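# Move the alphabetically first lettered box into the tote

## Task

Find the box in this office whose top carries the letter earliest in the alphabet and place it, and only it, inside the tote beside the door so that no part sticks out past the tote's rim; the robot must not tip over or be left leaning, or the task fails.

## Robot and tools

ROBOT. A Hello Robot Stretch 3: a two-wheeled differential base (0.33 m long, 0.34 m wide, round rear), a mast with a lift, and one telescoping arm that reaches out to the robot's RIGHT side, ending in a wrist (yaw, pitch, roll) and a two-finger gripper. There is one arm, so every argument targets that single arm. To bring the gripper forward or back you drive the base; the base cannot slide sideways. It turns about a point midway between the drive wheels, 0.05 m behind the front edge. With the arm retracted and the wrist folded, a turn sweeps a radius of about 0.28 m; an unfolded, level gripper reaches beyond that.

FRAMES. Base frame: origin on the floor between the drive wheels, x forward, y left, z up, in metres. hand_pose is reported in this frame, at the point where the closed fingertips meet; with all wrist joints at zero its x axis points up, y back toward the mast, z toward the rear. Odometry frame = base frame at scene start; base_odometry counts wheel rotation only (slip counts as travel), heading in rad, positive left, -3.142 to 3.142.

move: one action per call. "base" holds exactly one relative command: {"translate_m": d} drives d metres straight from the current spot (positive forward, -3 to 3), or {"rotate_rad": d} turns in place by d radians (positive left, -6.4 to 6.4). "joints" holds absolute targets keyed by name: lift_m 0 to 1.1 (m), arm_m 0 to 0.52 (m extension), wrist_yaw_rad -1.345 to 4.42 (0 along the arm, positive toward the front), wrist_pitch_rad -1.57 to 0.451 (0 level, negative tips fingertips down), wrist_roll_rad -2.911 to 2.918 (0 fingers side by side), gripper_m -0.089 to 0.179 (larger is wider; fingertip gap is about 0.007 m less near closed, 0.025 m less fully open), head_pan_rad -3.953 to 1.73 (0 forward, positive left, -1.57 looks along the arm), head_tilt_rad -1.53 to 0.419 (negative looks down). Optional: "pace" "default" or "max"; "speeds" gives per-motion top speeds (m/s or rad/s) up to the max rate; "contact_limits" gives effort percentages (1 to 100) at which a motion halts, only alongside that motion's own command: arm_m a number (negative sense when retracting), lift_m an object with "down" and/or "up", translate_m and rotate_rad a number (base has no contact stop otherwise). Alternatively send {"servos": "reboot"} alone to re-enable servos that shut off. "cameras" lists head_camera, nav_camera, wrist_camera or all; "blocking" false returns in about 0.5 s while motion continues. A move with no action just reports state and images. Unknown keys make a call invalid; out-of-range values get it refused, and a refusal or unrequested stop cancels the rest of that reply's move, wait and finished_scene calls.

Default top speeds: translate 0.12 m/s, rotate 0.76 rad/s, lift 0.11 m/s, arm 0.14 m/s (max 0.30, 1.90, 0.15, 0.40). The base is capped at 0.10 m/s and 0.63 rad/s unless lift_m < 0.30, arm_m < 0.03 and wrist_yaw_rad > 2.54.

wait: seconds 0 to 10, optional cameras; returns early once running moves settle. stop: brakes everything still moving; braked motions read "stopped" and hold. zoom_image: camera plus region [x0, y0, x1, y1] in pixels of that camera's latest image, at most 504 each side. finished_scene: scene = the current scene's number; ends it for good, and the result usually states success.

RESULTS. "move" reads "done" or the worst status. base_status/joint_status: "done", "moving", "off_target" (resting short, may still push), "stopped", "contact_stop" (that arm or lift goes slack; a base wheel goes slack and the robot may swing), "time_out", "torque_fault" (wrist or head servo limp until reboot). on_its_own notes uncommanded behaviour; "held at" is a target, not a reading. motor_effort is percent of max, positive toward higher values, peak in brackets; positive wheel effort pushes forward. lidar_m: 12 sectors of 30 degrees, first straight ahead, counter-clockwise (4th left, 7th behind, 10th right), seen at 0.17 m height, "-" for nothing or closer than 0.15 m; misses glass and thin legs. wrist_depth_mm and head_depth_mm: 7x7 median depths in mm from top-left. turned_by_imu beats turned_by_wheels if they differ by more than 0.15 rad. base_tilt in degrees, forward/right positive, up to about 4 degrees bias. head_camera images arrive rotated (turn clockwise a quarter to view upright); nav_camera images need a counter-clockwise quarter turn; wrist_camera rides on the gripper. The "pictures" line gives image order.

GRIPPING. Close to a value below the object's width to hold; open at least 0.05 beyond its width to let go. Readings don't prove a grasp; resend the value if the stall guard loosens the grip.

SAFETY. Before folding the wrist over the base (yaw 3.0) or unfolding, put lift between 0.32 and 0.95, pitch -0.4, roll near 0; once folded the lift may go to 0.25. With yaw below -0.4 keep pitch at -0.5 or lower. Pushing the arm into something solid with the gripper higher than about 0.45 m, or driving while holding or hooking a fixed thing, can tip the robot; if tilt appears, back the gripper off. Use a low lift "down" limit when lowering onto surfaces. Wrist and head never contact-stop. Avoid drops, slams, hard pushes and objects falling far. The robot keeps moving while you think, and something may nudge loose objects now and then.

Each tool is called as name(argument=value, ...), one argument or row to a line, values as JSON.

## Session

move(
  joints={"head_pan_rad":0.0,"head_tilt_rad":-0.4},
  pace="max",
  cameras=["nav_camera","head_camera"],
)

move(
  joints={"head_pan_rad":1.3},
  pace="max",
  cameras=["nav_camera","head_camera"],
)

move(
  joints={"head_pan_rad":-1.3},
  pace="max",
  cameras=["nav_camera","head_camera"],
)

move(
  joints={"head_pan_rad":-2.6},
  pace="max",
  cameras=["nav_camera","head_camera"],
)

move(
  joints={"head_pan_rad":-3.8},
  pace="max",
  cameras=["nav_camera","head_camera"],
)

Scene clock: 0.73 s.
move: done
base_odometry: x=+0.000 y=+0.000 heading=+0.000
turned_by_wheels: +0.000
turned_by_imu: +0.000
base_tilt: forward=+1.1 right=+0.0
lidar_m: 0.73 0.74 0.91 1.57 1.59 1.09 1.00 1.01 1.25 1.55 1.23 0.80
head_depth_mm: 612 666 711 774 840 914 1012 / 605 648 696 757 824 910 1015 / 603 646 692 748 817 895 988 / 597 639 687 743 808 889 979 / 592 634 680 735 803 879 968 / 590 629 674 727 791 869 955 / 586 625 670 723 784 858 944
base_status: not commanded
joint_positions: lift_m=+0.337 arm_m=+0.002 wrist_yaw_rad=+3.032 wrist_pitch_rad=-0.535 wrist_roll_rad=+0.000 gripper_m=+0.037 head_pan_rad=+0.000 head_tilt_rad=-0.399
joint_status: all done
measured_speeds: all 0
motor_effort: left_wheel=-0.6(0.8) right_wheel=+2.3(2.6) lift_m=+27.4(27.4) arm_m=-6.7(6.8) wrist_yaw_rad=+0.7(1.1) wrist_pitch_rad=+2.4(2.6) wrist_roll_rad=+0.8(1.0) gripper_m=-0.4(0.9) head_pan_rad=+0.7(1.6) head_tilt_rad=-2.6(3.9)
hand_pose: x=+0.0015 y=+0.0602 z=+0.3248 quat_wxyz=(+0.224, +0.691, +0.150, +0.671) (m; base frame)
wrist_depth_mm: - 140 - - - - 746 / - 156 - - - - - / 888 178 201 879 876 867 - / 727 690 201 715 724 727 690 / 604 612 219 608 603 610 613 / 522 515 128 146 511 526 525 / 457 312 292 299 435 454 461
pictures: head_camera (sideways), nav_camera (sideways)
Images, in order (width x height): head_camera 896x504, nav_camera 672x504.

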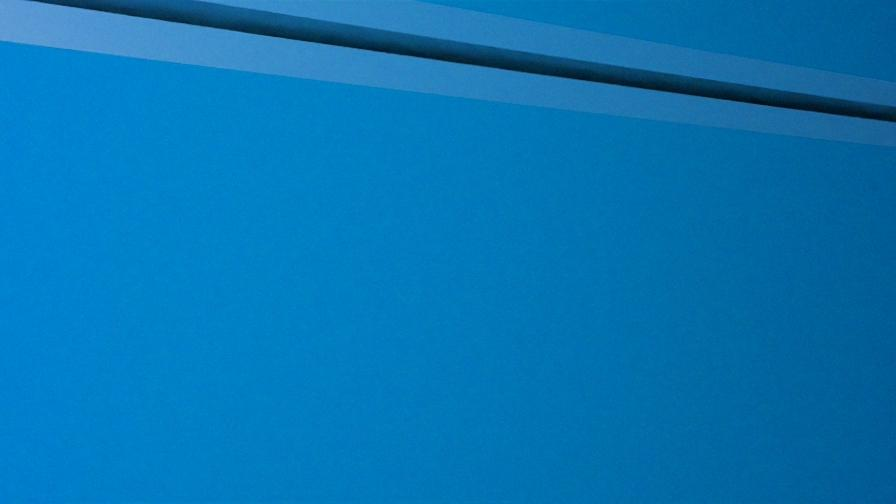

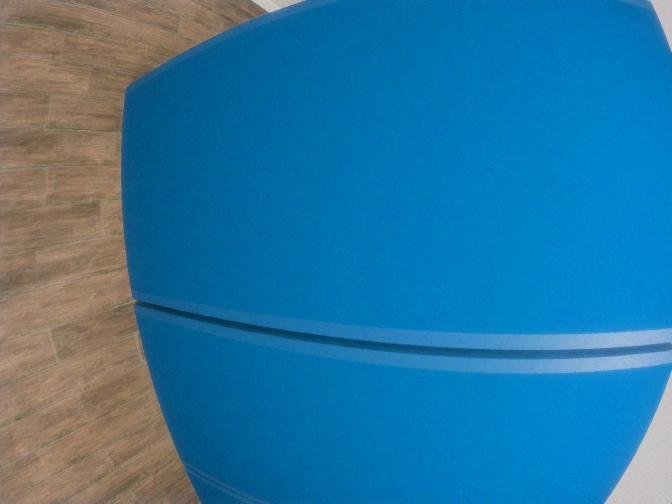

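Scene clock: 1.73 s.
move: done
base_odometry: x=+0.000 y=+0.000 heading=+0.000
turned_by_wheels: +0.000
turned_by_imu: +0.000
base_tilt: forward=+1.1 right=-0.1
lidar_m: 0.73 0.74 0.91 1.57 1.59 1.09 1.00 1.01 1.25 1.54 1.23 0.80
head_depth_mm: 1573 1714 1847 2018 2158 1790 1443 / 1538 1654 1764 1939 2107 1784 1452 / 1492 1586 1714 1861 2017 1784 1437 / 1454 1532 1648 1799 1946 1780 1442 / 1394 1494 1604 1707 1883 1756 1437 / 1344 1436 1540 1647 1768 1749 1432 / 1297 1382 1480 1575 1733 1769 1438
base_status: not commanded
joint_positions: lift_m=+0.337 arm_m=+0.002 wrist_yaw_rad=+3.032 wrist_pitch_rad=-0.535 wrist_roll_rad=+0.000 gripper_m=+0.037 head_pan_rad=+1.329 head_tilt_rad=-0.400
joint_status: all done
measured_speeds: all 0
motor_effort: left_wheel=-0.4(0.7) right_wheel=+1.9(3.0) lift_m=+27.7(27.7) arm_m=-8.8(8.8) wrist_yaw_rad=+1.1(1.4) wrist_pitch_rad=+2.3(2.6) wrist_roll_rad=+0.9(1.1) gripper_m=+0.3(1.2) head_pan_rad=+0.9(4.4) head_tilt_rad=-2.1(2.9)
hand_pose: x=+0.0015 y=+0.0602 z=+0.3248 quat_wxyz=(+0.224, +0.691, +0.150, +0.671) (m; base frame)
wrist_depth_mm: - 140 - - - - 729 / - 155 - - - - - / 895 177 202 893 920 849 - / 718 695 201 712 711 722 685 / 595 604 220 600 609 608 606 / 520 521 128 146 511 522 515 / 453 307 294 301 433 459 454
pictures: head_camera (sideways), nav_camera (sideways)
Images, in order (width x height): head_camera 896x504, nav_camera 672x504.

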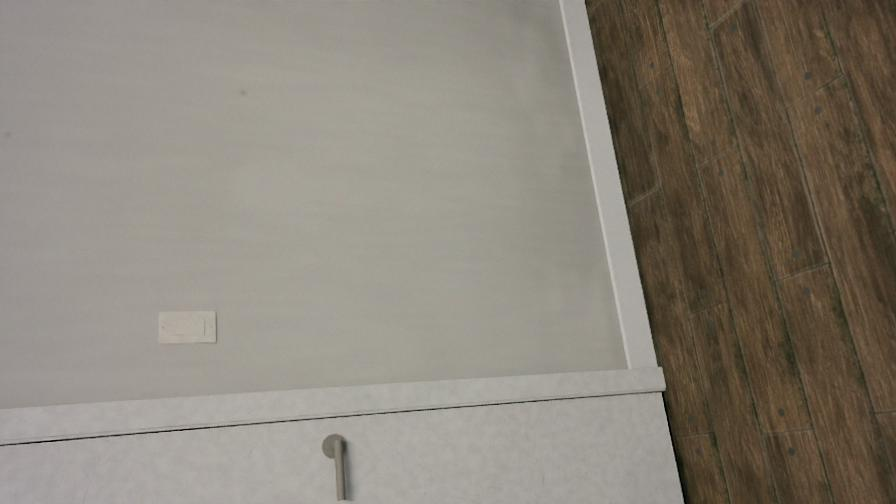

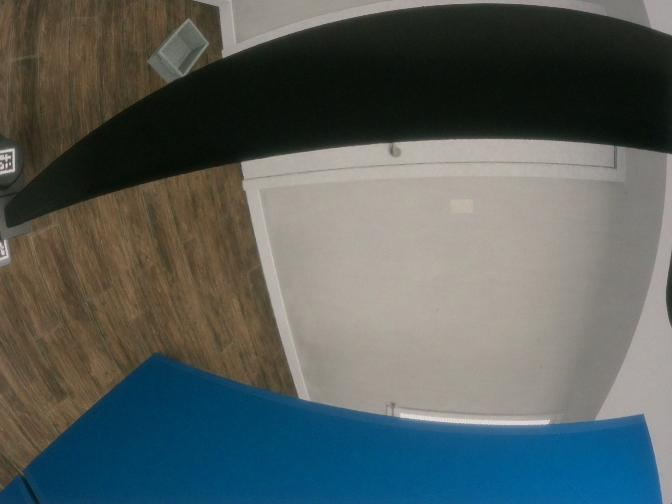

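Scene clock: 3.00 s.
move: done
base_odometry: x=+0.000 y=+0.000 heading=+0.000
turned_by_wheels: +0.000
turned_by_imu: +0.000
base_tilt: forward=+1.0 right=-0.1
lidar_m: 0.73 0.74 0.91 1.57 1.59 1.09 1.00 1.01 1.26 1.55 1.23 0.80
head_depth_mm: 1811 1932 1986 2193 2321 1758 1453 / 1844 1941 1967 2278 2299 1779 1449 / 1875 2002 1935 1881 2194 1779 1439 / 1894 2030 1943 2288 2190 1793 1445 / 1884 2036 1910 2328 2205 1767 1432 / 1882 2004 1867 2174 2124 1752 1430 / 1526 1566 1591 1659 1731 1707 1427
base_status: not commanded
joint_positions: lift_m=+0.337 arm_m=+0.002 wrist_yaw_rad=+3.032 wrist_pitch_rad=-0.535 wrist_roll_rad=+0.000 gripper_m=+0.037 head_pan_rad=-1.346 head_tilt_rad=-0.400
joint_status: all done
measured_speeds: all 0
motor_effort: left_wheel=-0.6(0.7) right_wheel=+2.0(2.6) lift_m=+28.5(28.7) arm_m=-11.5(11.5) wrist_yaw_rad=+0.9(1.1) wrist_pitch_rad=+2.2(2.8) wrist_roll_rad=+0.7(1.0) gripper_m=-0.1(1.1) head_pan_rad=+2.8(5.5) head_tilt_rad=-1.8(2.7)
hand_pose: x=+0.0015 y=+0.0602 z=+0.3248 quat_wxyz=(+0.224, +0.691, +0.150, +0.671) (m; base frame)
wrist_depth_mm: - 141 - - - - 731 / - 155 - - - - - / 897 177 202 895 882 865 - / 717 698 202 729 711 721 694 / 601 600 220 603 611 593 606 / 520 526 127 147 498 521 520 / 461 306 292 299 437 450 452
pictures: head_camera (sideways), nav_camera (sideways)
Images, in order (width x height): head_camera 896x504, nav_camera 672x504.

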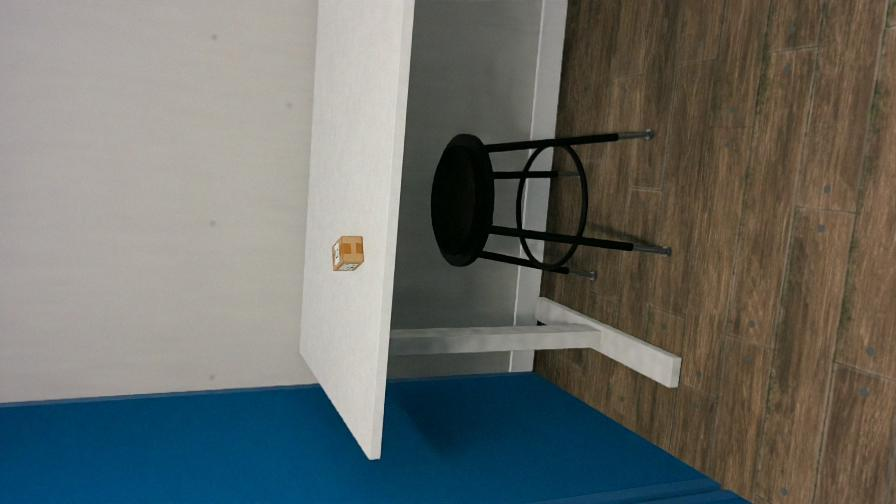

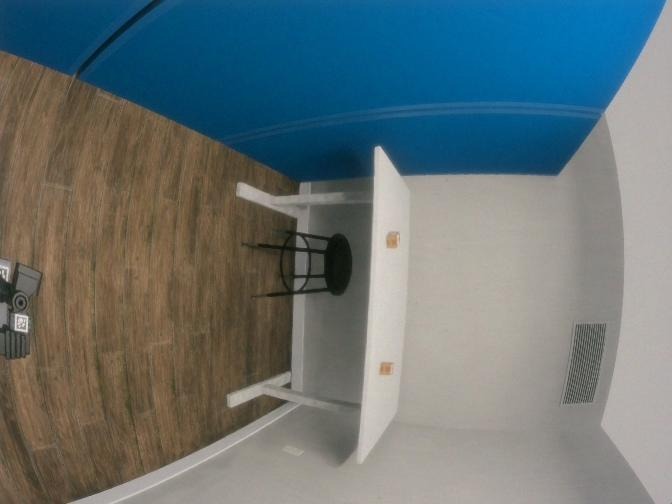

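Scene clock: 3.97 s.
move: done
base_odometry: x=+0.000 y=+0.000 heading=+0.000
turned_by_wheels: +0.000
turned_by_imu: +0.000
base_tilt: forward=+1.0 right=+0.0
lidar_m: 0.73 0.74 0.91 1.57 1.58 1.09 1.00 1.01 1.25 1.55 1.22 0.79
head_depth_mm: 828 880 932 1000 1070 1154 1255 / 859 910 969 1040 1124 1213 1320 / 890 949 1013 1089 1175 1274 1368 / 927 987 1058 1135 1239 1356 1418 / 968 1035 1109 1199 1314 1439 1438 / 1007 1081 1160 1267 1385 1536 1436 / 1057 1136 1223 1341 1486 1608 1422
base_status: not commanded
joint_positions: lift_m=+0.337 arm_m=+0.002 wrist_yaw_rad=+3.032 wrist_pitch_rad=-0.535 wrist_roll_rad=+0.000 gripper_m=+0.037 head_pan_rad=-2.649 head_tilt_rad=-0.400
joint_status: all done
measured_speeds: all 0
motor_effort: left_wheel=-0.5(0.8) right_wheel=+2.3(2.6) lift_m=+28.8(28.8) arm_m=-12.9(13.0) wrist_yaw_rad=+0.8(1.4) wrist_pitch_rad=+2.4(2.6) wrist_roll_rad=+0.8(1.1) gripper_m=-0.5(1.3) head_pan_rad=+2.5(4.9) head_tilt_rad=-3.6(3.6)
hand_pose: x=+0.0015 y=+0.0602 z=+0.3248 quat_wxyz=(+0.224, +0.691, +0.150, +0.671) (m; base frame)
wrist_depth_mm: - 141 - - - - 727 / - 155 - - - - - / 887 176 203 899 902 870 - / 706 694 201 726 719 730 686 / 611 607 219 602 612 604 606 / 514 514 128 145 502 519 523 / 455 308 291 298 438 458 454
pictures: head_camera (sideways), nav_camera (sideways)
Images, in order (width x height): head_camera 896x504, nav_camera 672x504.

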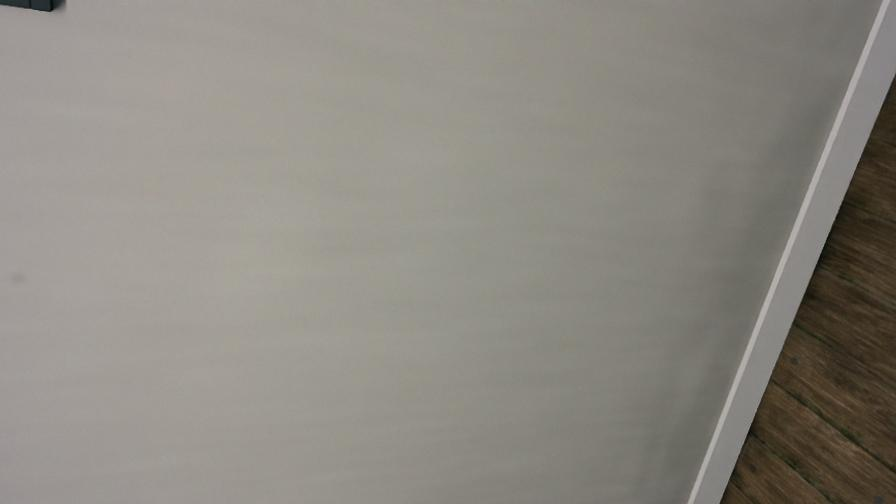

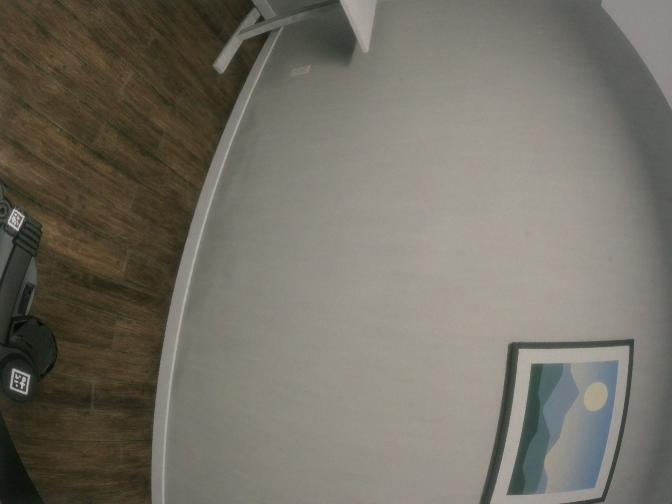

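Scene clock: 4.93 s.
move: done
base_odometry: x=+0.000 y=+0.000 heading=+0.000
turned_by_wheels: +0.000
turned_by_imu: +0.000
base_tilt: forward=+0.9 right=+0.0
lidar_m: 0.73 0.74 0.91 1.57 1.58 1.09 1.00 1.01 1.25 1.55 1.22 0.80
head_depth_mm: 1524 1613 1704 1806 - - - / 1493 1630 1769 1909 2047 1724 1427 / 1351 1448 1578 1739 1915 1779 1455 / 1223 1317 1424 1542 1663 1715 1439 / 1120 1193 1283 1368 1498 1602 1439 / 1032 1099 1167 1246 1334 1439 1431 / 959 1011 1070 1143 1220 1306 1358
base_status: not commanded
joint_positions: lift_m=+0.337 arm_m=+0.002 wrist_yaw_rad=+3.032 wrist_pitch_rad=-0.535 wrist_roll_rad=+0.000 gripper_m=+0.037 head_pan_rad=-3.850 head_tilt_rad=-0.400
joint_status: all done
measured_speeds: all 0
motor_effort: left_wheel=-0.5(0.7) right_wheel=+2.6(2.6) lift_m=+28.9(29.2) arm_m=-14.9(15.1) wrist_yaw_rad=+0.7(1.1) wrist_pitch_rad=+2.2(2.6) wrist_roll_rad=+0.8(1.0) gripper_m=+0.1(1.5) head_pan_rad=+2.5(5.5) head_tilt_rad=-1.5(2.8)
hand_pose: x=+0.0015 y=+0.0602 z=+0.3248 quat_wxyz=(+0.224, +0.691, +0.150, +0.671) (m; base frame)
wrist_depth_mm: - 140 - - - - 726 / - 155 - - - - - / 905 176 202 897 875 878 - / 727 703 202 721 728 711 690 / 611 608 219 598 605 599 595 / 518 521 128 146 510 518 523 / 456 304 293 298 440 456 453
pictures: head_camera (sideways), nav_camera (sideways)
Images, in order (width x height): head_camera 896x504, nav_camera 672x504.

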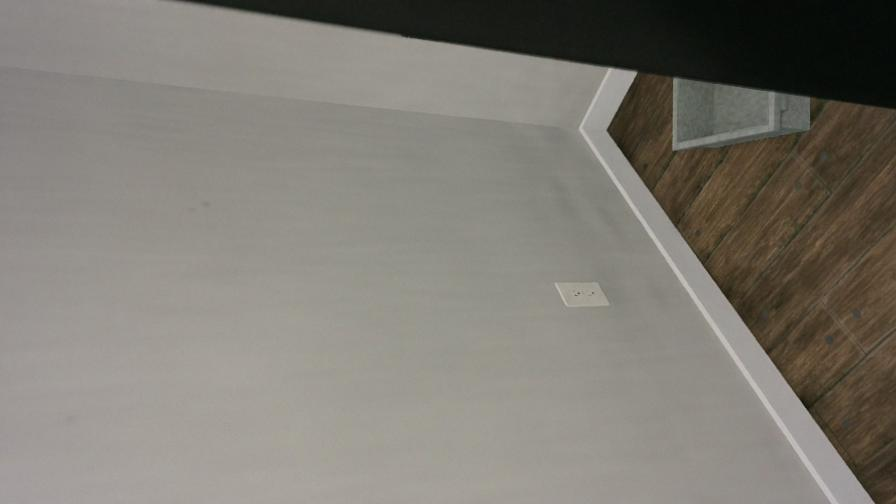

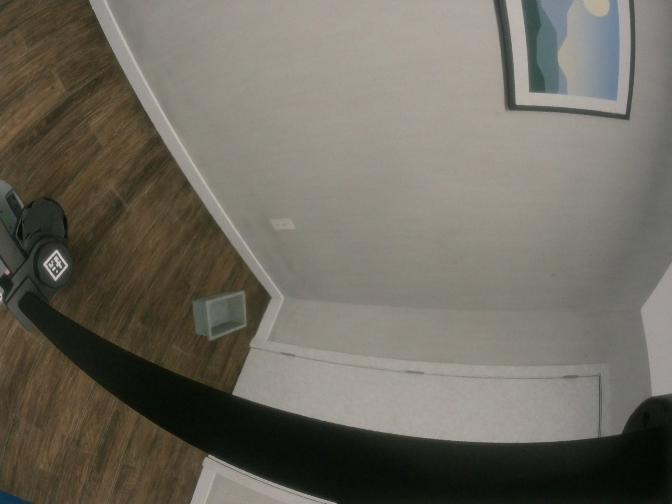

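move(
  joints={"head_pan_rad":-1.53,"head_tilt_rad":-0.25},
  pace="max",
  cameras=["head_camera"],
)

Scene clock: 11.00 s.
move: done
base_odometry: x=+0.000 y=+0.000 heading=+0.000
turned_by_wheels: +0.000
turned_by_imu: +0.001
base_tilt: forward=+1.1 right=-0.3
lidar_m: 0.73 0.73 0.91 1.57 1.58 1.09 1.00 1.01 1.25 1.55 1.23 0.80
head_depth_mm: 1906 1994 2132 1779 2323 2156 1680 / 1918 1974 2098 1770 2307 2129 1657 / 1914 2003 2087 1760 2306 2122 1662 / 1903 2005 2071 1724 2247 2052 1630 / 1927 1996 2084 1887 1963 2041 1645 / 1916 1974 2091 1862 2314 2004 1631 / 1907 2019 2112 1875 2235 1993 1641
base_status: not commanded
joint_positions: lift_m=+0.337 arm_m=+0.002 wrist_yaw_rad=+3.032 wrist_pitch_rad=-0.535 wrist_roll_rad=+0.000 gripper_m=+0.037 head_pan_rad=-1.478 head_tilt_rad=-0.253
joint_status: all done
measured_speeds: all 0
motor_effort: left_wheel=-0.4(0.7) right_wheel=+2.2(2.7) lift_m=+30.7(31.0) arm_m=-22.2(22.6) wrist_yaw_rad=+0.4(1.4) wrist_pitch_rad=+2.3(2.6) wrist_roll_rad=+0.9(1.1) gripper_m=-0.5(0.7) head_pan_rad=-3.3(5.0) head_tilt_rad=+4.1(6.5)
hand_pose: x=+0.0015 y=+0.0602 z=+0.3248 quat_wxyz=(+0.224, +0.691, +0.150, +0.671) (m; base frame)
wrist_depth_mm: - 140 - - - - 734 / - 156 - - - - - / 899 177 202 872 881 873 - / 705 691 202 726 730 722 697 / 608 611 220 606 607 605 608 / 518 520 127 146 507 524 524 / 454 309 292 301 436 451 456
pictures: head_camera (sideways)
Images, in order (width x height): head_camera 896x504.

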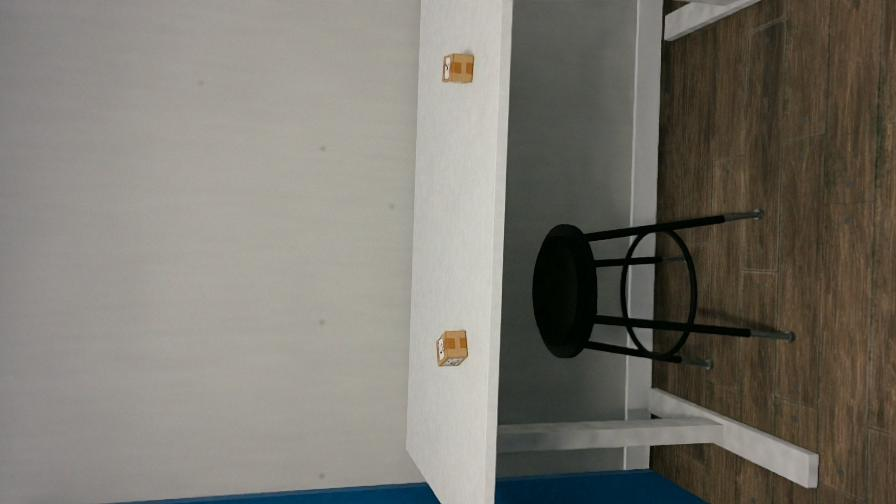

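zoom_image(
  camera="head_camera",
  region=[436, 45, 480, 89],
)

zoom_image(
  camera="head_camera",
  region=[430, 325, 474, 369],
)

Scaled by 11.455 from the camera's 896x504 image, which has a finer 1280x720 frame.

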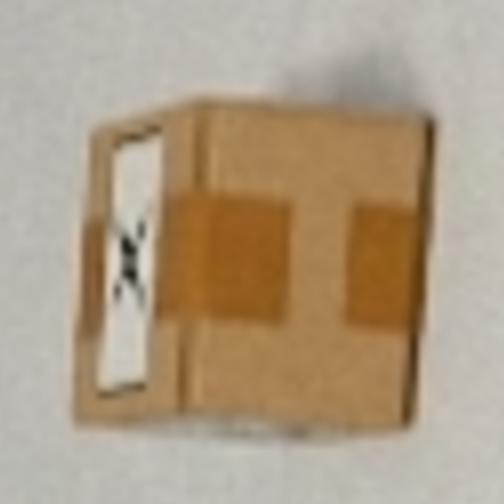

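Scaled by 11.455 from the camera's 896x504 image, which has a finer 1280x720 frame.

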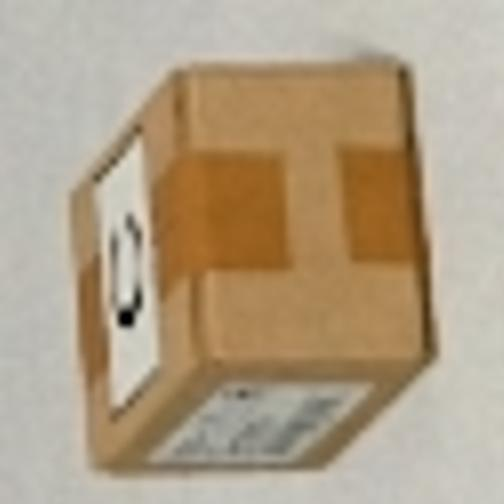

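move(
  base={"rotate_rad":1.72},
  joints={"lift_m":0.285,"head_pan_rad":-3.14,"head_tilt_rad":-0.35},
  pace="max",
)

move(
  base={"translate_m":-0.8},
  pace="max",
  contact_limits={"translate_m":40},
  cameras=["head_camera"],
)

Scene clock: 39.17 s.
move: done
base_odometry: x=+0.000 y=+0.000 heading=+1.720
turned_by_wheels: +1.720
turned_by_imu: +1.714
base_tilt: forward=+0.9 right=-0.2
lidar_m: 1.57 1.44 1.04 1.00 1.03 1.40 1.55 1.06 0.76 0.73 0.76 1.66
head_depth_mm: 1866 1966 2051 2242 2346 1893 1511 / 1878 1984 2076 2261 2400 1879 1507 / 1874 2008 2079 2262 2361 1883 1505 / 1863 1996 2089 1754 2391 1873 1510 / 1902 2031 2104 1804 2389 1871 1506 / 1922 2016 2093 1868 2264 1859 1497 / 1907 1981 2000 2056 2196 1848 1511
base_status: done
joint_positions: lift_m=+0.285 arm_m=+0.002 wrist_yaw_rad=+3.032 wrist_pitch_rad=-0.536 wrist_roll_rad=+0.000 gripper_m=+0.037 head_pan_rad=-3.152 head_tilt_rad=-0.349
joint_status: all done
measured_speeds: all 0
motor_effort: left_wheel=-8.8(16.8) right_wheel=+9.6(17.7) lift_m=+20.9(29.9) arm_m=-22.1(22.7) wrist_yaw_rad=+0.6(1.2) wrist_pitch_rad=+2.6(3.1) wrist_roll_rad=+0.8(1.1) gripper_m=-0.5(1.5) head_pan_rad=+3.1(4.3) head_tilt_rad=-2.0(3.8)
hand_pose: x=+0.0014 y=+0.0600 z=+0.2721 quat_wxyz=(+0.225, +0.691, +0.150, +0.671) (m; base frame)
wrist_depth_mm: - 140 152 - - - - / - 155 946 - - - - / 800 177 202 798 795 786 774 / 639 611 202 629 634 647 645 / 528 534 222 537 536 538 537 / 464 283 127 273 452 461 461 / 249 254 239 249 388 402 405
pictures: none

Scene clock: 43.17 s.
move: done
base_odometry: x=+0.118 y=-0.791 heading=+1.719
turned_by_wheels: +0.000
turned_by_imu: +0.001
base_tilt: forward=+0.9 right=-0.2
lidar_m: 2.36 1.42 1.03 0.99 1.02 1.15 0.77 0.77 0.77 0.74 0.77 1.04
head_depth_mm: 1174 1247 1318 1300 865 726 1517 / 1179 1239 1329 1282 863 726 1508 / 1185 1250 1332 1293 856 722 1476 / 1192 1259 1338 1277 852 723 1476 / 1199 1264 1347 1276 845 983 1450 / 1199 1280 1359 1258 811 1008 1393 / 1206 1274 1363 1256 830 1682 1455
base_status: done
joint_positions: lift_m=+0.285 arm_m=+0.002 wrist_yaw_rad=+3.032 wrist_pitch_rad=-0.536 wrist_roll_rad=+0.000 gripper_m=+0.037 head_pan_rad=-3.140 head_tilt_rad=-0.350
joint_status: not commanded
measured_speeds: all 0
motor_effort: left_wheel=-9.6(17.2) right_wheel=+2.8(11.2) lift_m=+25.0(25.0) arm_m=-18.9(22.2) wrist_yaw_rad=+0.8(1.4) wrist_pitch_rad=+2.6(3.0) wrist_roll_rad=+0.6(1.1) gripper_m=-0.3(1.2) head_pan_rad=+1.7(4.5) head_tilt_rad=-1.6(2.4)
contact_limits: translate_m 40 (maximum 100)
hand_pose: x=+0.0014 y=+0.0600 z=+0.2721 quat_wxyz=(+0.225, +0.691, +0.150, +0.671) (m; base frame)
wrist_depth_mm: - 140 151 - - - - / - 155 914 - - - - / 804 177 202 793 806 789 785 / 637 622 202 633 630 640 639 / 535 534 220 541 531 533 539 / 464 285 128 274 448 459 456 / 248 255 241 248 386 400 406
pictures: head_camera (sideways)
Images, in order (width x height): head_camera 896x504.

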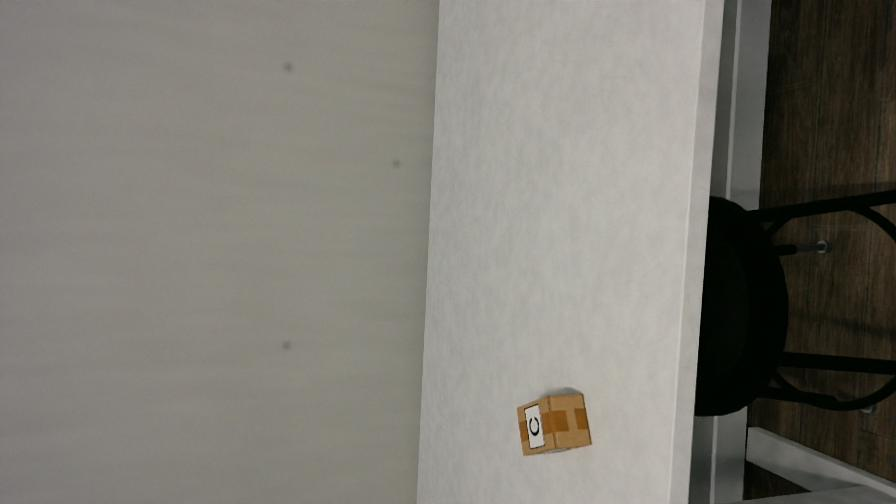

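zoom_image(
  camera="head_camera",
  region=[510, 385, 600, 465],
)

Scaled by 5.600 from the camera's 896x504 image, which has a finer 1280x720 frame.

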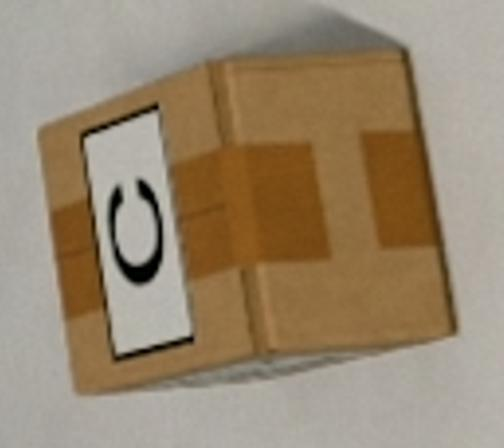

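move(
  base={"rotate_rad":-1.185},
  joints={"lift_m":0.6,"wrist_pitch_rad":-0.4,"head_pan_rad":-1.57,"head_tilt_rad":-0.55},
  pace="max",
)

move(
  base={"translate_m":-0.027},
  joints={"lift_m":0.95,"wrist_yaw_rad":0,"gripper_m":0.17},
  pace="max",
  cameras=["wrist_camera","head_camera"],
)

Scene clock: 67.87 s.
move: done
base_odometry: x=+0.118 y=-0.791 heading=+0.535
turned_by_wheels: -1.185
turned_by_imu: -1.180
base_tilt: forward=+1.1 right=-0.1
lidar_m: 0.75 0.93 2.36 1.65 1.08 0.99 1.00 1.15 0.86 0.77 0.81 0.74
head_depth_mm: 1157 1242 1175 828 708 1498 1293 / 1203 1297 1170 825 1024 1503 1303 / 1256 1365 1162 822 1707 1502 1275 / 1314 1427 1162 826 1463 1497 1292 / 1198 1311 1164 858 1705 1537 1292 / 1045 1107 1159 936 1419 1466 1289 / 925 973 1040 1073 1195 1296 1295
base_status: done
joint_positions: lift_m=+0.600 arm_m=+0.002 wrist_yaw_rad=+3.032 wrist_pitch_rad=-0.420 wrist_roll_rad=+0.000 gripper_m=+0.037 head_pan_rad=-1.563 head_tilt_rad=-0.552
joint_status: all done
measured_speeds: all 0
motor_effort: left_wheel=+7.1(15.2) right_wheel=-7.3(15.0) lift_m=+30.8(34.3) arm_m=-21.5(22.2) wrist_yaw_rad=+1.0(1.4) wrist_pitch_rad=+3.4(7.5) wrist_roll_rad=+0.5(1.1) gripper_m=-0.7(1.5) head_pan_rad=-2.6(5.2) head_tilt_rad=+0.2(5.2)
hand_pose: x=+0.0032 y=+0.0761 z=+0.6123 quat_wxyz=(+0.185, +0.698, +0.110, +0.683) (m; base frame)
wrist_depth_mm: - 137 - - - - - / - 147 - - - - - / - 160 - - - - - / - - 205 - - - - / - - 199 - - - - / 887 897 127 850 853 889 891 / 765 796 253 781 733 771 771
pictures: none

Scene clock: 71.00 s.
move: done
base_odometry: x=+0.095 y=-0.805 heading=+0.535
turned_by_wheels: +0.000
turned_by_imu: +0.001
base_tilt: forward=+0.9 right=-0.2
lidar_m: 0.77 0.96 2.37 1.61 1.06 0.96 0.97 1.13 0.84 0.76 0.83 0.77
head_depth_mm: 1139 1229 1169 829 683 - - / 1185 1288 1174 826 710 - - / 1240 1354 1168 815 722 - - / 1294 1415 1165 822 1481 1487 1264 / 1264 1367 1149 860 1613 1450 1285 / 1089 1167 1174 892 1470 1490 1293 / 963 1016 1075 1097 1237 1348 1283
base_status: done
joint_positions: lift_m=+0.950 arm_m=+0.002 wrist_yaw_rad=+0.003 wrist_pitch_rad=-0.419 wrist_roll_rad=+0.000 gripper_m=+0.170 head_pan_rad=-1.570 head_tilt_rad=-0.552
joint_status: all done
measured_speeds: all 0
motor_effort: left_wheel=-1.2(6.1) right_wheel=-9.6(12.5) lift_m=+30.8(33.8) arm_m=-19.3(21.8) wrist_yaw_rad=-2.1(8.1) wrist_pitch_rad=+3.2(3.9) wrist_roll_rad=+0.8(1.0) gripper_m=-0.4(95.1) head_pan_rad=-2.3(4.6) head_tilt_rad=+2.5(3.9)
hand_pose: x=-0.0209 y=-0.3710 z=+0.9624 quat_wxyz=(+0.692, +0.148, -0.691, -0.146) (m; base frame)
wrist_depth_mm: - - - - - - - / - - - - - - - / - - - 535 - - - / - - - - - - - / 614 - - - - - - / - 124 - - - 135 123 / - - - - - - 108
pictures: head_camera (sideways), wrist_camera
Images, in order (width x height): head_camera 896x504, wrist_camera 644x364.

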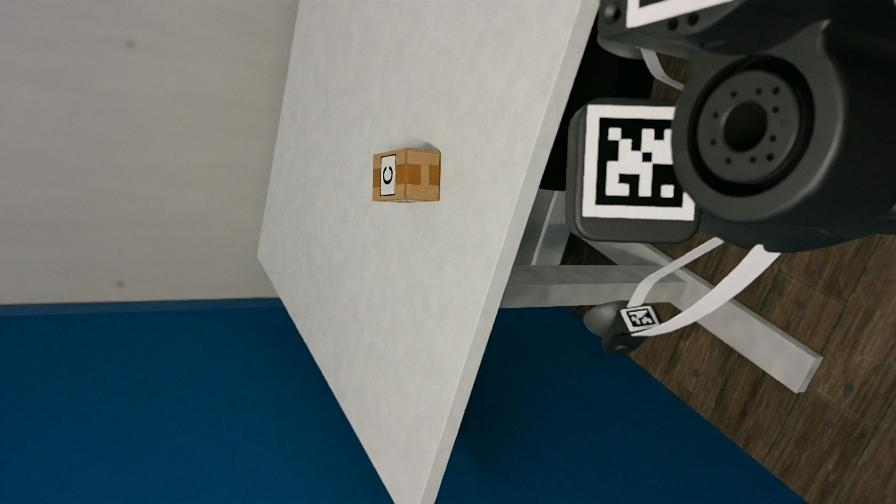

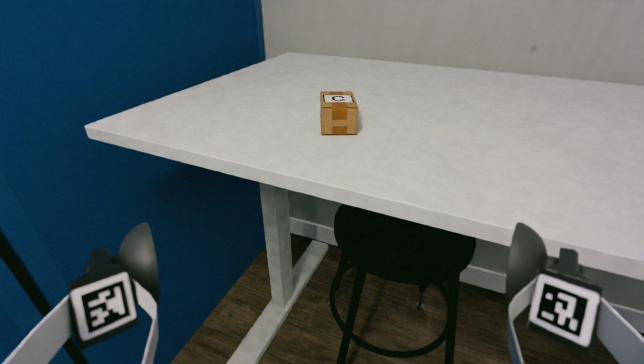

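move(
  base={"translate_m":-0.01},
  joints={"lift_m":0.9,"wrist_pitch_rad":-0.3,"arm_m":0.3},
  contact_limits={"lift_m":{"down":15}},
  cameras=["wrist_camera","head_camera"],
)

Scene clock: 78.97 s.
move: done
base_odometry: x=+0.087 y=-0.810 heading=+0.535
turned_by_wheels: +0.000
turned_by_imu: +0.001
base_tilt: forward=+0.9 right=-0.2
lidar_m: 0.78 0.97 2.37 1.60 1.04 0.96 0.97 1.12 0.84 0.76 0.84 0.77
head_depth_mm: 1142 1230 1182 356 663 1479 1271 / 1184 1292 1178 417 1011 1500 1302 / 1241 1343 1175 448 1096 1503 1266 / 1293 1402 1175 760 1764 1528 1292 / 1286 1379 1174 857 1704 1500 1288 / 1103 1177 1188 898 1494 1489 1290 / 974 1032 1083 939 1265 1364 1289
base_status: done
joint_positions: lift_m=+0.900 arm_m=+0.300 wrist_yaw_rad=+0.003 wrist_pitch_rad=-0.322 wrist_roll_rad=+0.000 gripper_m=+0.170 head_pan_rad=-1.570 head_tilt_rad=-0.550
joint_status: all done
measured_speeds: all 0
motor_effort: left_wheel=-3.0(6.6) right_wheel=-8.1(11.4) lift_m=+26.0(26.5) arm_m=+21.9(26.0) wrist_yaw_rad=-1.7(2.4) wrist_pitch_rad=+3.8(7.3) wrist_roll_rad=+0.8(1.0) gripper_m=-0.3(1.4) head_pan_rad=-3.1(4.1) head_tilt_rad=+1.7(3.3)
contact_limits: lift_m down 15 (down: maximum 72; up: maximum 65)
hand_pose: x=-0.0209 y=-0.6804 z=+0.9348 quat_wxyz=(+0.698, +0.114, -0.697, -0.113) (m; base frame)
wrist_depth_mm: - - - - - - - / - - - - - - - / - - - - - - - / - - - 305 - - - / - - - 258 - - - / 116 125 255 255 256 137 123 / 112 205 214 214 214 214 108
pictures: head_camera (sideways), wrist_camera
Images, in order (width x height): head_camera 896x504, wrist_camera 644x364.

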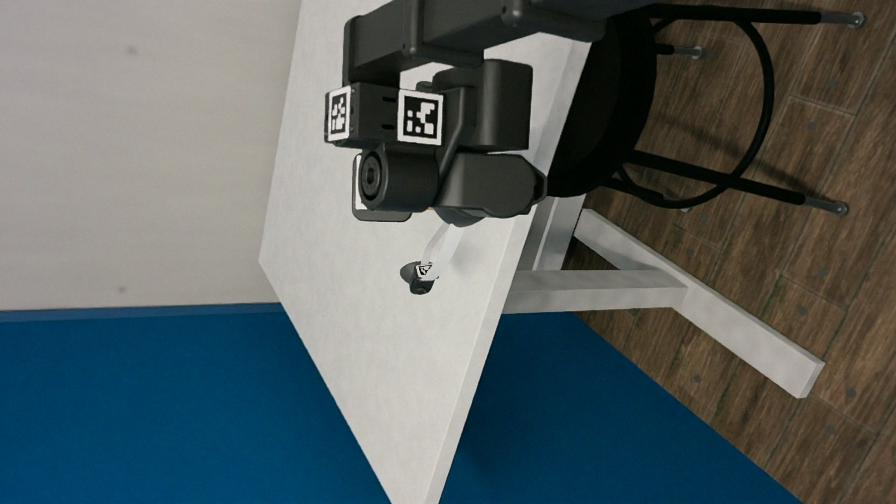

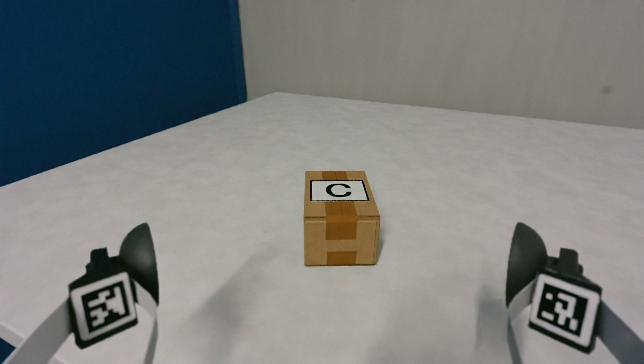

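move(
  base={"translate_m":-0.007},
  joints={"lift_m":0.852,"arm_m":0.452},
  contact_limits={"lift_m":{"down":15},"arm_m":40},
  cameras=["wrist_camera"],
)

Scene clock: 86.63 s.
move: done
base_odometry: x=+0.081 y=-0.814 heading=+0.535
turned_by_wheels: +0.000
turned_by_imu: +0.001
base_tilt: forward=+0.9 right=-0.1
lidar_m: 0.79 0.98 2.38 1.59 1.04 0.95 0.96 1.11 0.84 0.76 0.85 0.78
head_depth_mm: 1137 1226 1181 429 351 1453 1274 / 1180 1278 1176 575 1001 1509 1301 / 1225 1341 1180 611 1077 1456 1282 / 1297 1402 1158 792 1765 1529 1306 / 1288 1398 1158 858 1691 1498 1292 / 1119 1199 1194 900 1517 1512 1289 / 981 1046 1088 935 1264 1374 1291
base_status: done
joint_positions: lift_m=+0.852 arm_m=+0.452 wrist_yaw_rad=+0.003 wrist_pitch_rad=-0.321 wrist_roll_rad=+0.000 gripper_m=+0.170 head_pan_rad=-1.570 head_tilt_rad=-0.550
joint_status: all done
measured_speeds: all 0
motor_effort: left_wheel=-2.9(8.4) right_wheel=-4.7(10.1) lift_m=+20.1(29.0) arm_m=+22.4(25.3) wrist_yaw_rad=-1.6(2.2) wrist_pitch_rad=+3.7(4.1) wrist_roll_rad=+0.8(1.1) gripper_m=-0.7(1.3) head_pan_rad=-2.6(3.4) head_tilt_rad=+1.2(3.0)
contact_limits: arm_m 40 (drawing in: default 39, maximum 55; extending or still: default 49, maximum 70); lift_m down 15 (down: maximum 72; up: maximum 65)
hand_pose: x=-0.0209 y=-0.8325 z=+0.8869 quat_wxyz=(+0.698, +0.114, -0.697, -0.113) (m; base frame)
wrist_depth_mm: - - 731 - - 563 519 / - - - - - - 538 / - - - - - - - / - - - - - - - / 233 245 234 150 223 235 238 / 195 125 189 121 131 176 177 / 112 148 148 108 105 154 108
pictures: wrist_camera
Images, in order (width x height): wrist_camera 644x364.

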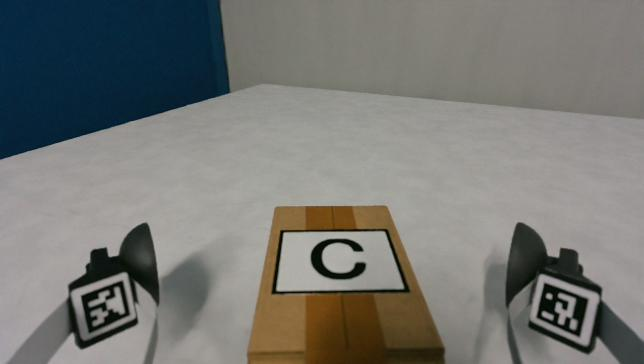

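Good. Lower 5 mm more, grip, lift, retract.

move(
  joints={"lift_m":0.848},
)

move(
  joints={"gripper_m":0.025},
)

move(
  joints={"lift_m":0.94},
  pace="max",
)

move(
  joints={"arm_m":0.0},
  speeds={"arm_m":0.25},
  cameras=["wrist_camera"],
)

Scene clock: 90.13 s.
move: done
base_odometry: x=+0.081 y=-0.814 heading=+0.535
turned_by_wheels: +0.000
turned_by_imu: +0.001
base_tilt: forward=+1.0 right=-0.1
lidar_m: 0.79 0.98 2.38 1.58 1.04 0.95 0.96 1.11 0.83 0.76 0.85 0.78
head_depth_mm: 1138 1222 1181 455 350 1461 1268 / 1183 1281 1174 574 1004 1508 1305 / 1226 1339 1169 614 1065 1459 1270 / 1286 1399 1163 793 1749 1531 1295 / 1282 1395 1164 853 1702 1496 1296 / 1115 1192 1198 898 1511 1510 1297 / 978 1042 1084 942 1275 1386 1299
base_status: not commanded
joint_positions: lift_m=+0.848 arm_m=+0.452 wrist_yaw_rad=+0.003 wrist_pitch_rad=-0.321 wrist_roll_rad=+0.000 gripper_m=+0.170 head_pan_rad=-1.570 head_tilt_rad=-0.550
joint_status: all done
measured_speeds: all 0
motor_effort: left_wheel=-3.0(3.0) right_wheel=-5.3(5.4) lift_m=+19.9(21.6) arm_m=+18.0(19.0) wrist_yaw_rad=-1.9(2.1) wrist_pitch_rad=+3.4(3.9) wrist_roll_rad=+0.6(1.0) gripper_m=+0.2(1.0) head_pan_rad=-1.7(2.7) head_tilt_rad=+0.1(1.8)
contact_limits: arm_m 40 (drawing in: default 39, maximum 55; extending or still: default 49, maximum 70)
hand_pose: x=-0.0209 y=-0.8325 z=+0.8829 quat_wxyz=(+0.698, +0.114, -0.697, -0.113) (m; base frame)
wrist_depth_mm: - - 735 - - 543 521 / - - - - - - 538 / - - - - - - - / - - - - - - - / 227 240 227 143 219 230 232 / 190 125 176 116 120 171 123 / 112 144 149 100 100 150 108
pictures: none

Scene clock: 92.17 s.
move: done
base_odometry: x=+0.081 y=-0.814 heading=+0.535
turned_by_wheels: +0.000
turned_by_imu: +0.000
base_tilt: forward=+0.9 right=+0.0
lidar_m: 0.79 0.98 2.38 1.59 1.03 0.95 0.96 1.11 0.84 0.76 0.85 0.78
head_depth_mm: 1133 1225 1169 455 349 1460 1280 / 1178 1281 1178 575 1006 1516 1300 / 1225 1334 1177 614 1071 1468 1263 / 1286 1405 1170 826 1777 1533 1294 / 1286 1394 1164 862 1674 1498 1297 / 1115 1190 1191 900 1507 1501 1299 / 982 1038 1087 936 1278 1377 1288
base_status: not commanded
joint_positions: lift_m=+0.848 arm_m=+0.452 wrist_yaw_rad=+0.002 wrist_pitch_rad=-0.321 wrist_roll_rad=+0.000 gripper_m=+0.027 head_pan_rad=-1.570 head_tilt_rad=-0.550
joint_status: all done
measured_speeds: all 0
motor_effort: left_wheel=-2.9(3.1) right_wheel=-5.1(5.8) lift_m=+20.2(20.5) arm_m=+15.2(18.0) wrist_yaw_rad=-1.6(2.1) wrist_pitch_rad=+4.0(4.1) wrist_roll_rad=+0.9(1.1) gripper_m=-32.2(99.9) head_pan_rad=-2.3(3.1) head_tilt_rad=+0.5(1.9)
contact_limits: arm_m 40 (drawing in: default 39, maximum 55; extending or still: default 49, maximum 70)
hand_pose: x=-0.0210 y=-0.8325 z=+0.8829 quat_wxyz=(+0.698, +0.114, -0.697, -0.113) (m; base frame)
wrist_depth_mm: - - 727 - - 548 512 / - - - - - - 539 / - - - - - - - / - - - - - - - / 224 227 217 142 154 241 230 / 189 182 126 115 121 178 184 / 152 121 104 100 100 145 155
pictures: none

Scene clock: 93.57 s.
move: done
base_odometry: x=+0.081 y=-0.814 heading=+0.535
turned_by_wheels: +0.000
turned_by_imu: +0.000
base_tilt: forward=+1.0 right=-0.1
lidar_m: 0.79 0.98 2.38 1.59 1.04 0.95 0.96 1.11 0.84 0.76 0.85 0.78
head_depth_mm: 1136 1215 397 741 687 1466 1274 / 1179 1240 531 832 1002 1504 1292 / 1237 1311 557 792 1079 1459 1278 / 1276 1410 1176 825 1751 1539 1297 / 1292 1400 1167 857 1704 1501 1298 / 1117 1192 1191 892 1500 1522 1290 / 984 1046 1082 935 1274 1371 1291
base_status: not commanded
joint_positions: lift_m=+0.940 arm_m=+0.452 wrist_yaw_rad=+0.002 wrist_pitch_rad=-0.325 wrist_roll_rad=+0.000 gripper_m=+0.030 head_pan_rad=-1.570 head_tilt_rad=-0.550
joint_status: all done
measured_speeds: all 0
motor_effort: left_wheel=-2.8(3.0) right_wheel=-4.7(5.6) lift_m=+32.5(33.9) arm_m=+12.8(15.1) wrist_yaw_rad=-0.9(1.7) wrist_pitch_rad=+4.3(4.5) wrist_roll_rad=+0.8(1.1) gripper_m=-16.4(33.2) head_pan_rad=-1.8(3.1) head_tilt_rad=+0.3(1.9)
contact_limits: arm_m 40 (drawing in: default 39, maximum 55; extending or still: default 49, maximum 70)
hand_pose: x=-0.0210 y=-0.8322 z=+0.9742 quat_wxyz=(+0.698, +0.115, -0.697, -0.114) (m; base frame)
wrist_depth_mm: - - 724 - - 555 514 / - - - - - - 543 / - - - - - - 557 / - - - - - - - / - - 150 145 146 - - / - - 126 116 122 121 - / 256 239 98 100 100 242 257
pictures: none

Scene clock: 97.43 s.
move: done
base_odometry: x=+0.081 y=-0.814 heading=+0.535
turned_by_wheels: +0.000
turned_by_imu: +0.001
base_tilt: forward=+0.8 right=-0.1
lidar_m: 0.79 0.98 2.38 1.59 1.03 0.95 0.96 1.11 0.84 0.76 0.85 0.78
head_depth_mm: 1129 1226 1182 831 686 - - / 1173 1281 1178 834 680 - - / 1228 1342 1178 830 702 - - / 1287 1412 1168 827 1340 1458 1266 / 1278 1391 1168 858 1692 1481 1288 / 1113 1187 1209 894 1502 1499 1291 / 980 1042 1083 938 1268 1373 1290
base_status: not commanded
joint_positions: lift_m=+0.940 arm_m=+0.002 wrist_yaw_rad=+0.002 wrist_pitch_rad=-0.325 wrist_roll_rad=+0.000 gripper_m=+0.030 head_pan_rad=-1.570 head_tilt_rad=-0.550
joint_status: all done
joint sent to its limit — arm_m, lower limit.
measured_speeds: all 0
motor_effort: left_wheel=-2.8(3.1) right_wheel=-5.0(5.7) lift_m=+22.9(32.5) arm_m=-21.6(24.9) wrist_yaw_rad=-1.0(1.7) wrist_pitch_rad=+4.2(4.7) wrist_roll_rad=+0.8(1.1) gripper_m=-16.1(17.7) head_pan_rad=-1.7(3.3) head_tilt_rad=+0.0(1.9)
hand_pose: x=-0.0210 y=-0.3819 z=+0.9741 quat_wxyz=(+0.698, +0.115, -0.697, -0.114) (m; base frame)
wrist_depth_mm: - - - - - - - / - - - - - - - / - - - - - - - / - - - - - - - / - - 155 146 145 - - / 625 - 126 116 126 124 - / - 102 98 100 100 - -
pictures: wrist_camera
Images, in order (width x height): wrist_camera 644x364.

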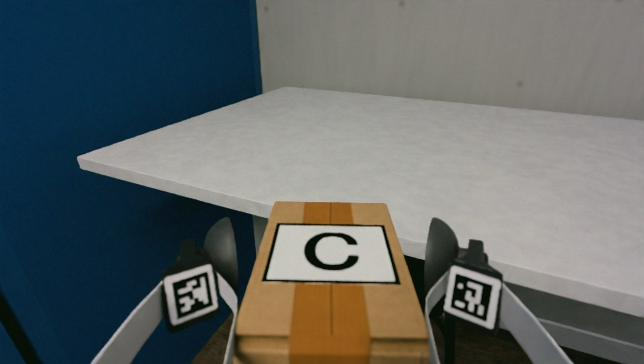

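move(
  base={"rotate_rad":1.05},
  joints={"wrist_yaw_rad":2.6,"wrist_pitch_rad":-0.4,"head_pan_rad":0,"head_tilt_rad":-0.4},
  speeds={"wrist_yaw_rad":1.2},
)

move(
  joints={"lift_m":0.28},
  pace="max",
  cameras=["nav_camera","wrist_camera"],
)

Scene clock: 115.57 s.
move: done
base_odometry: x=+0.081 y=-0.814 heading=+1.584
turned_by_wheels: +1.049
turned_by_imu: +1.048
base_tilt: forward=+1.0 right=+0.0
lidar_m: 2.38 1.60 1.04 0.95 0.96 1.11 0.84 0.76 0.86 0.78 0.79 0.98
head_depth_mm: 2124 2269 2441 2633 2306 1769 1440 / 2087 2279 2396 2616 2265 1766 1447 / 2101 2224 2359 2581 2299 1765 1438 / 2043 2188 2362 2556 2268 1751 1437 / 2038 2198 2358 2533 2286 1775 1433 / 2027 2179 2333 2502 2247 1770 1434 / 2002 2137 2332 2494 2151 1737 1424
base_status: done
joint_positions: lift_m=+0.940 arm_m=+0.002 wrist_yaw_rad=+2.597 wrist_pitch_rad=-0.422 wrist_roll_rad=+0.000 gripper_m=+0.030 head_pan_rad=+0.008 head_tilt_rad=-0.400
joint_status: all done
measured_speeds: all 0
motor_effort: left_wheel=-10.6(14.3) right_wheel=+10.2(14.5) lift_m=+24.4(24.7) arm_m=-22.1(22.3) wrist_yaw_rad=+3.1(6.6) wrist_pitch_rad=+4.0(7.0) wrist_roll_rad=+0.8(1.0) gripper_m=-17.0(17.6) head_pan_rad=-4.6(5.2) head_tilt_rad=+3.1(4.9)
hand_pose: x=+0.0948 y=+0.0447 z=+0.9518 quat_wxyz=(+0.329, +0.705, -0.043, +0.626) (m; base frame)
wrist_depth_mm: - - - - - - - / - - - - - - - / - - - - - - - / - - - - - - - / - - 155 146 154 - - / - - 127 116 122 - - / 208 - 98 100 101 - -
pictures: none

Scene clock: 120.77 s.
move: done
base_odometry: x=+0.081 y=-0.814 heading=+1.584
turned_by_wheels: +0.000
turned_by_imu: +0.001
base_tilt: forward=+1.0 right=-0.2
lidar_m: 2.38 1.60 1.04 0.95 0.95 1.11 0.84 0.76 0.86 0.78 0.79 0.98
head_depth_mm: 2111 2253 2438 2651 2313 1770 1453 / 2110 2278 2400 2587 2297 1768 1442 / 2072 2209 2409 2627 2272 1733 1431 / 2044 2192 2352 2546 2299 1763 1424 / 2033 2194 2335 2538 2279 1754 1443 / 2024 2155 2331 2542 2239 1759 1435 / 2002 2147 2340 2485 2177 1741 1426
base_status: not commanded
joint_positions: lift_m=+0.280 arm_m=+0.002 wrist_yaw_rad=+2.597 wrist_pitch_rad=-0.424 wrist_roll_rad=+0.000 gripper_m=+0.030 head_pan_rad=+0.000 head_tilt_rad=-0.400
joint_status: all done
measured_speeds: all 0
motor_effort: left_wheel=-10.5(10.9) right_wheel=+10.0(10.9) lift_m=+21.0(23.0) arm_m=-14.8(22.3) wrist_yaw_rad=+3.2(3.7) wrist_pitch_rad=+4.1(4.5) wrist_roll_rad=+1.1(1.1) gripper_m=-16.8(17.9) head_pan_rad=-4.1(4.3) head_tilt_rad=+2.7(4.8)
hand_pose: x=+0.0946 y=+0.0445 z=+0.2913 quat_wxyz=(+0.330, +0.705, -0.042, +0.626) (m; base frame)
wrist_depth_mm: - - - - - - - / - - - - - - - / - 902 - - - - - / 727 769 771 765 764 770 751 / 605 605 155 145 154 617 606 / 508 491 127 117 121 481 501 / 208 256 98 100 100 413 432
pictures: nav_camera (sideways), wrist_camera
Images, in order (width x height): nav_camera 672x504, wrist_camera 644x364.

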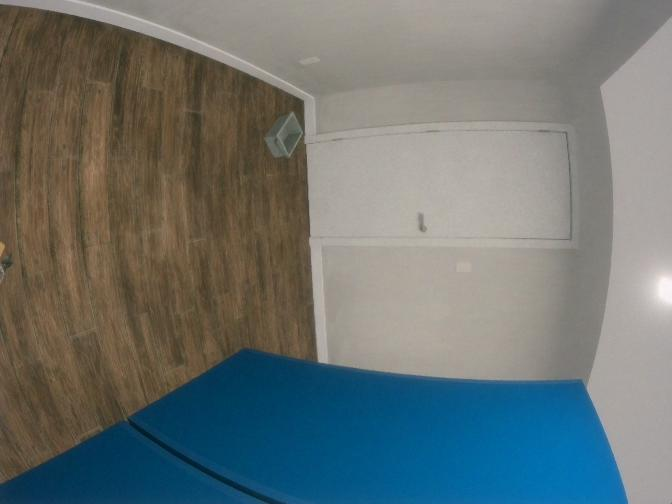

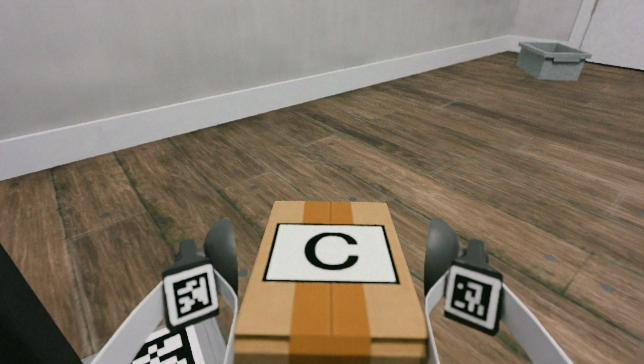

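move(
  base={"translate_m":1.96},
  pace="max",
  contact_limits={"translate_m":40},
)

move(
  base={"rotate_rad":-1.52},
  pace="max",
  joints={"head_pan_rad":-0.3,"head_tilt_rad":-0.4},
  cameras=["nav_camera"],
)

Scene clock: 133.27 s.
move: done
base_odometry: x=+0.054 y=+1.146 heading=+1.585
turned_by_wheels: +0.000
turned_by_imu: -0.001
base_tilt: forward=+1.2 right=-0.1
lidar_m: 0.45 0.45 0.57 1.20 1.24 1.55 2.78 0.84 0.69 3.07 0.80 0.52
head_depth_mm: 383 409 440 479 522 574 637 / 380 407 431 474 517 567 629 / 377 403 434 469 512 561 623 / 374 399 430 465 506 556 613 / 371 394 422 455 489 533 589 / 342 365 392 423 460 505 564 / 343 367 396 431 470 509 565
base_status: done
joint_positions: lift_m=+0.280 arm_m=+0.002 wrist_yaw_rad=+2.597 wrist_pitch_rad=-0.424 wrist_roll_rad=+0.000 gripper_m=+0.030 head_pan_rad=+0.000 head_tilt_rad=-0.400
joint_status: not commanded
measured_speeds: all 0
motor_effort: left_wheel=+6.7(14.8) right_wheel=+1.0(16.2) lift_m=+21.8(22.2) arm_m=-0.9(11.6) wrist_yaw_rad=+2.9(3.5) wrist_pitch_rad=+4.4(4.6) wrist_roll_rad=+0.8(1.1) gripper_m=-15.3(17.5) head_pan_rad=-2.8(4.5) head_tilt_rad=+2.1(4.3)
contact_limits: translate_m 40 (maximum 100)
hand_pose: x=+0.0945 y=+0.0446 z=+0.2913 quat_wxyz=(+0.329, +0.706, -0.042, +0.626) (m; base frame)
wrist_depth_mm: - - - - - - 328 / - - - - - - - / - - - - - 389 - / - 717 776 707 - 421 - / 609 607 155 146 145 464 - / 503 493 126 116 122 125 419 / 208 256 98 100 100 413 410
pictures: none

Scene clock: 135.33 s.
move: done
base_odometry: x=+0.054 y=+1.146 heading=+0.065
turned_by_wheels: -1.520
turned_by_imu: -1.514
base_tilt: forward=+1.1 right=-0.1
lidar_m: 2.70 0.75 0.51 0.45 0.47 0.60 1.23 1.26 1.63 2.77 0.77 0.69
head_depth_mm: 705 728 751 775 802 832 874 / 828 859 890 930 965 1010 1060 / 3278 3526 3763 3105 2107 1293 1334 / 3210 3343 3717 3299 2272 1752 1434 / 3113 3304 3661 3282 2310 1748 1417 / 3062 3213 3417 3118 2251 1759 1428 / 2937 3091 3398 3237 2247 1753 1424
base_status: done
joint_positions: lift_m=+0.280 arm_m=+0.002 wrist_yaw_rad=+2.597 wrist_pitch_rad=-0.424 wrist_roll_rad=+0.000 gripper_m=+0.030 head_pan_rad=-0.308 head_tilt_rad=-0.400
joint_status: all done
measured_speeds: all 0
motor_effort: left_wheel=+9.0(18.4) right_wheel=-9.1(14.7) lift_m=+22.1(22.4) arm_m=-13.8(13.8) wrist_yaw_rad=+2.8(3.4) wrist_pitch_rad=+3.9(4.5) wrist_roll_rad=+0.8(1.0) gripper_m=-16.3(18.0) head_pan_rad=+1.4(4.8) head_tilt_rad=+1.2(2.6)
hand_pose: x=+0.0945 y=+0.0445 z=+0.2913 quat_wxyz=(+0.329, +0.706, -0.042, +0.626) (m; base frame)
wrist_depth_mm: - - - - - - - / - - - - - - - / - - - - 888 - - / 423 - - 730 772 763 747 / 458 - 150 146 154 609 611 / 492 122 127 116 121 477 511 / 208 254 98 100 100 414 437
pictures: nav_camera (sideways)
Images, in order (width x height): nav_camera 672x504.

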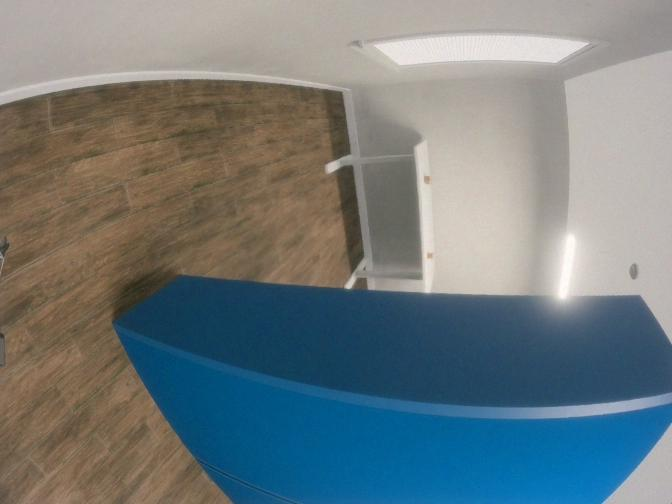

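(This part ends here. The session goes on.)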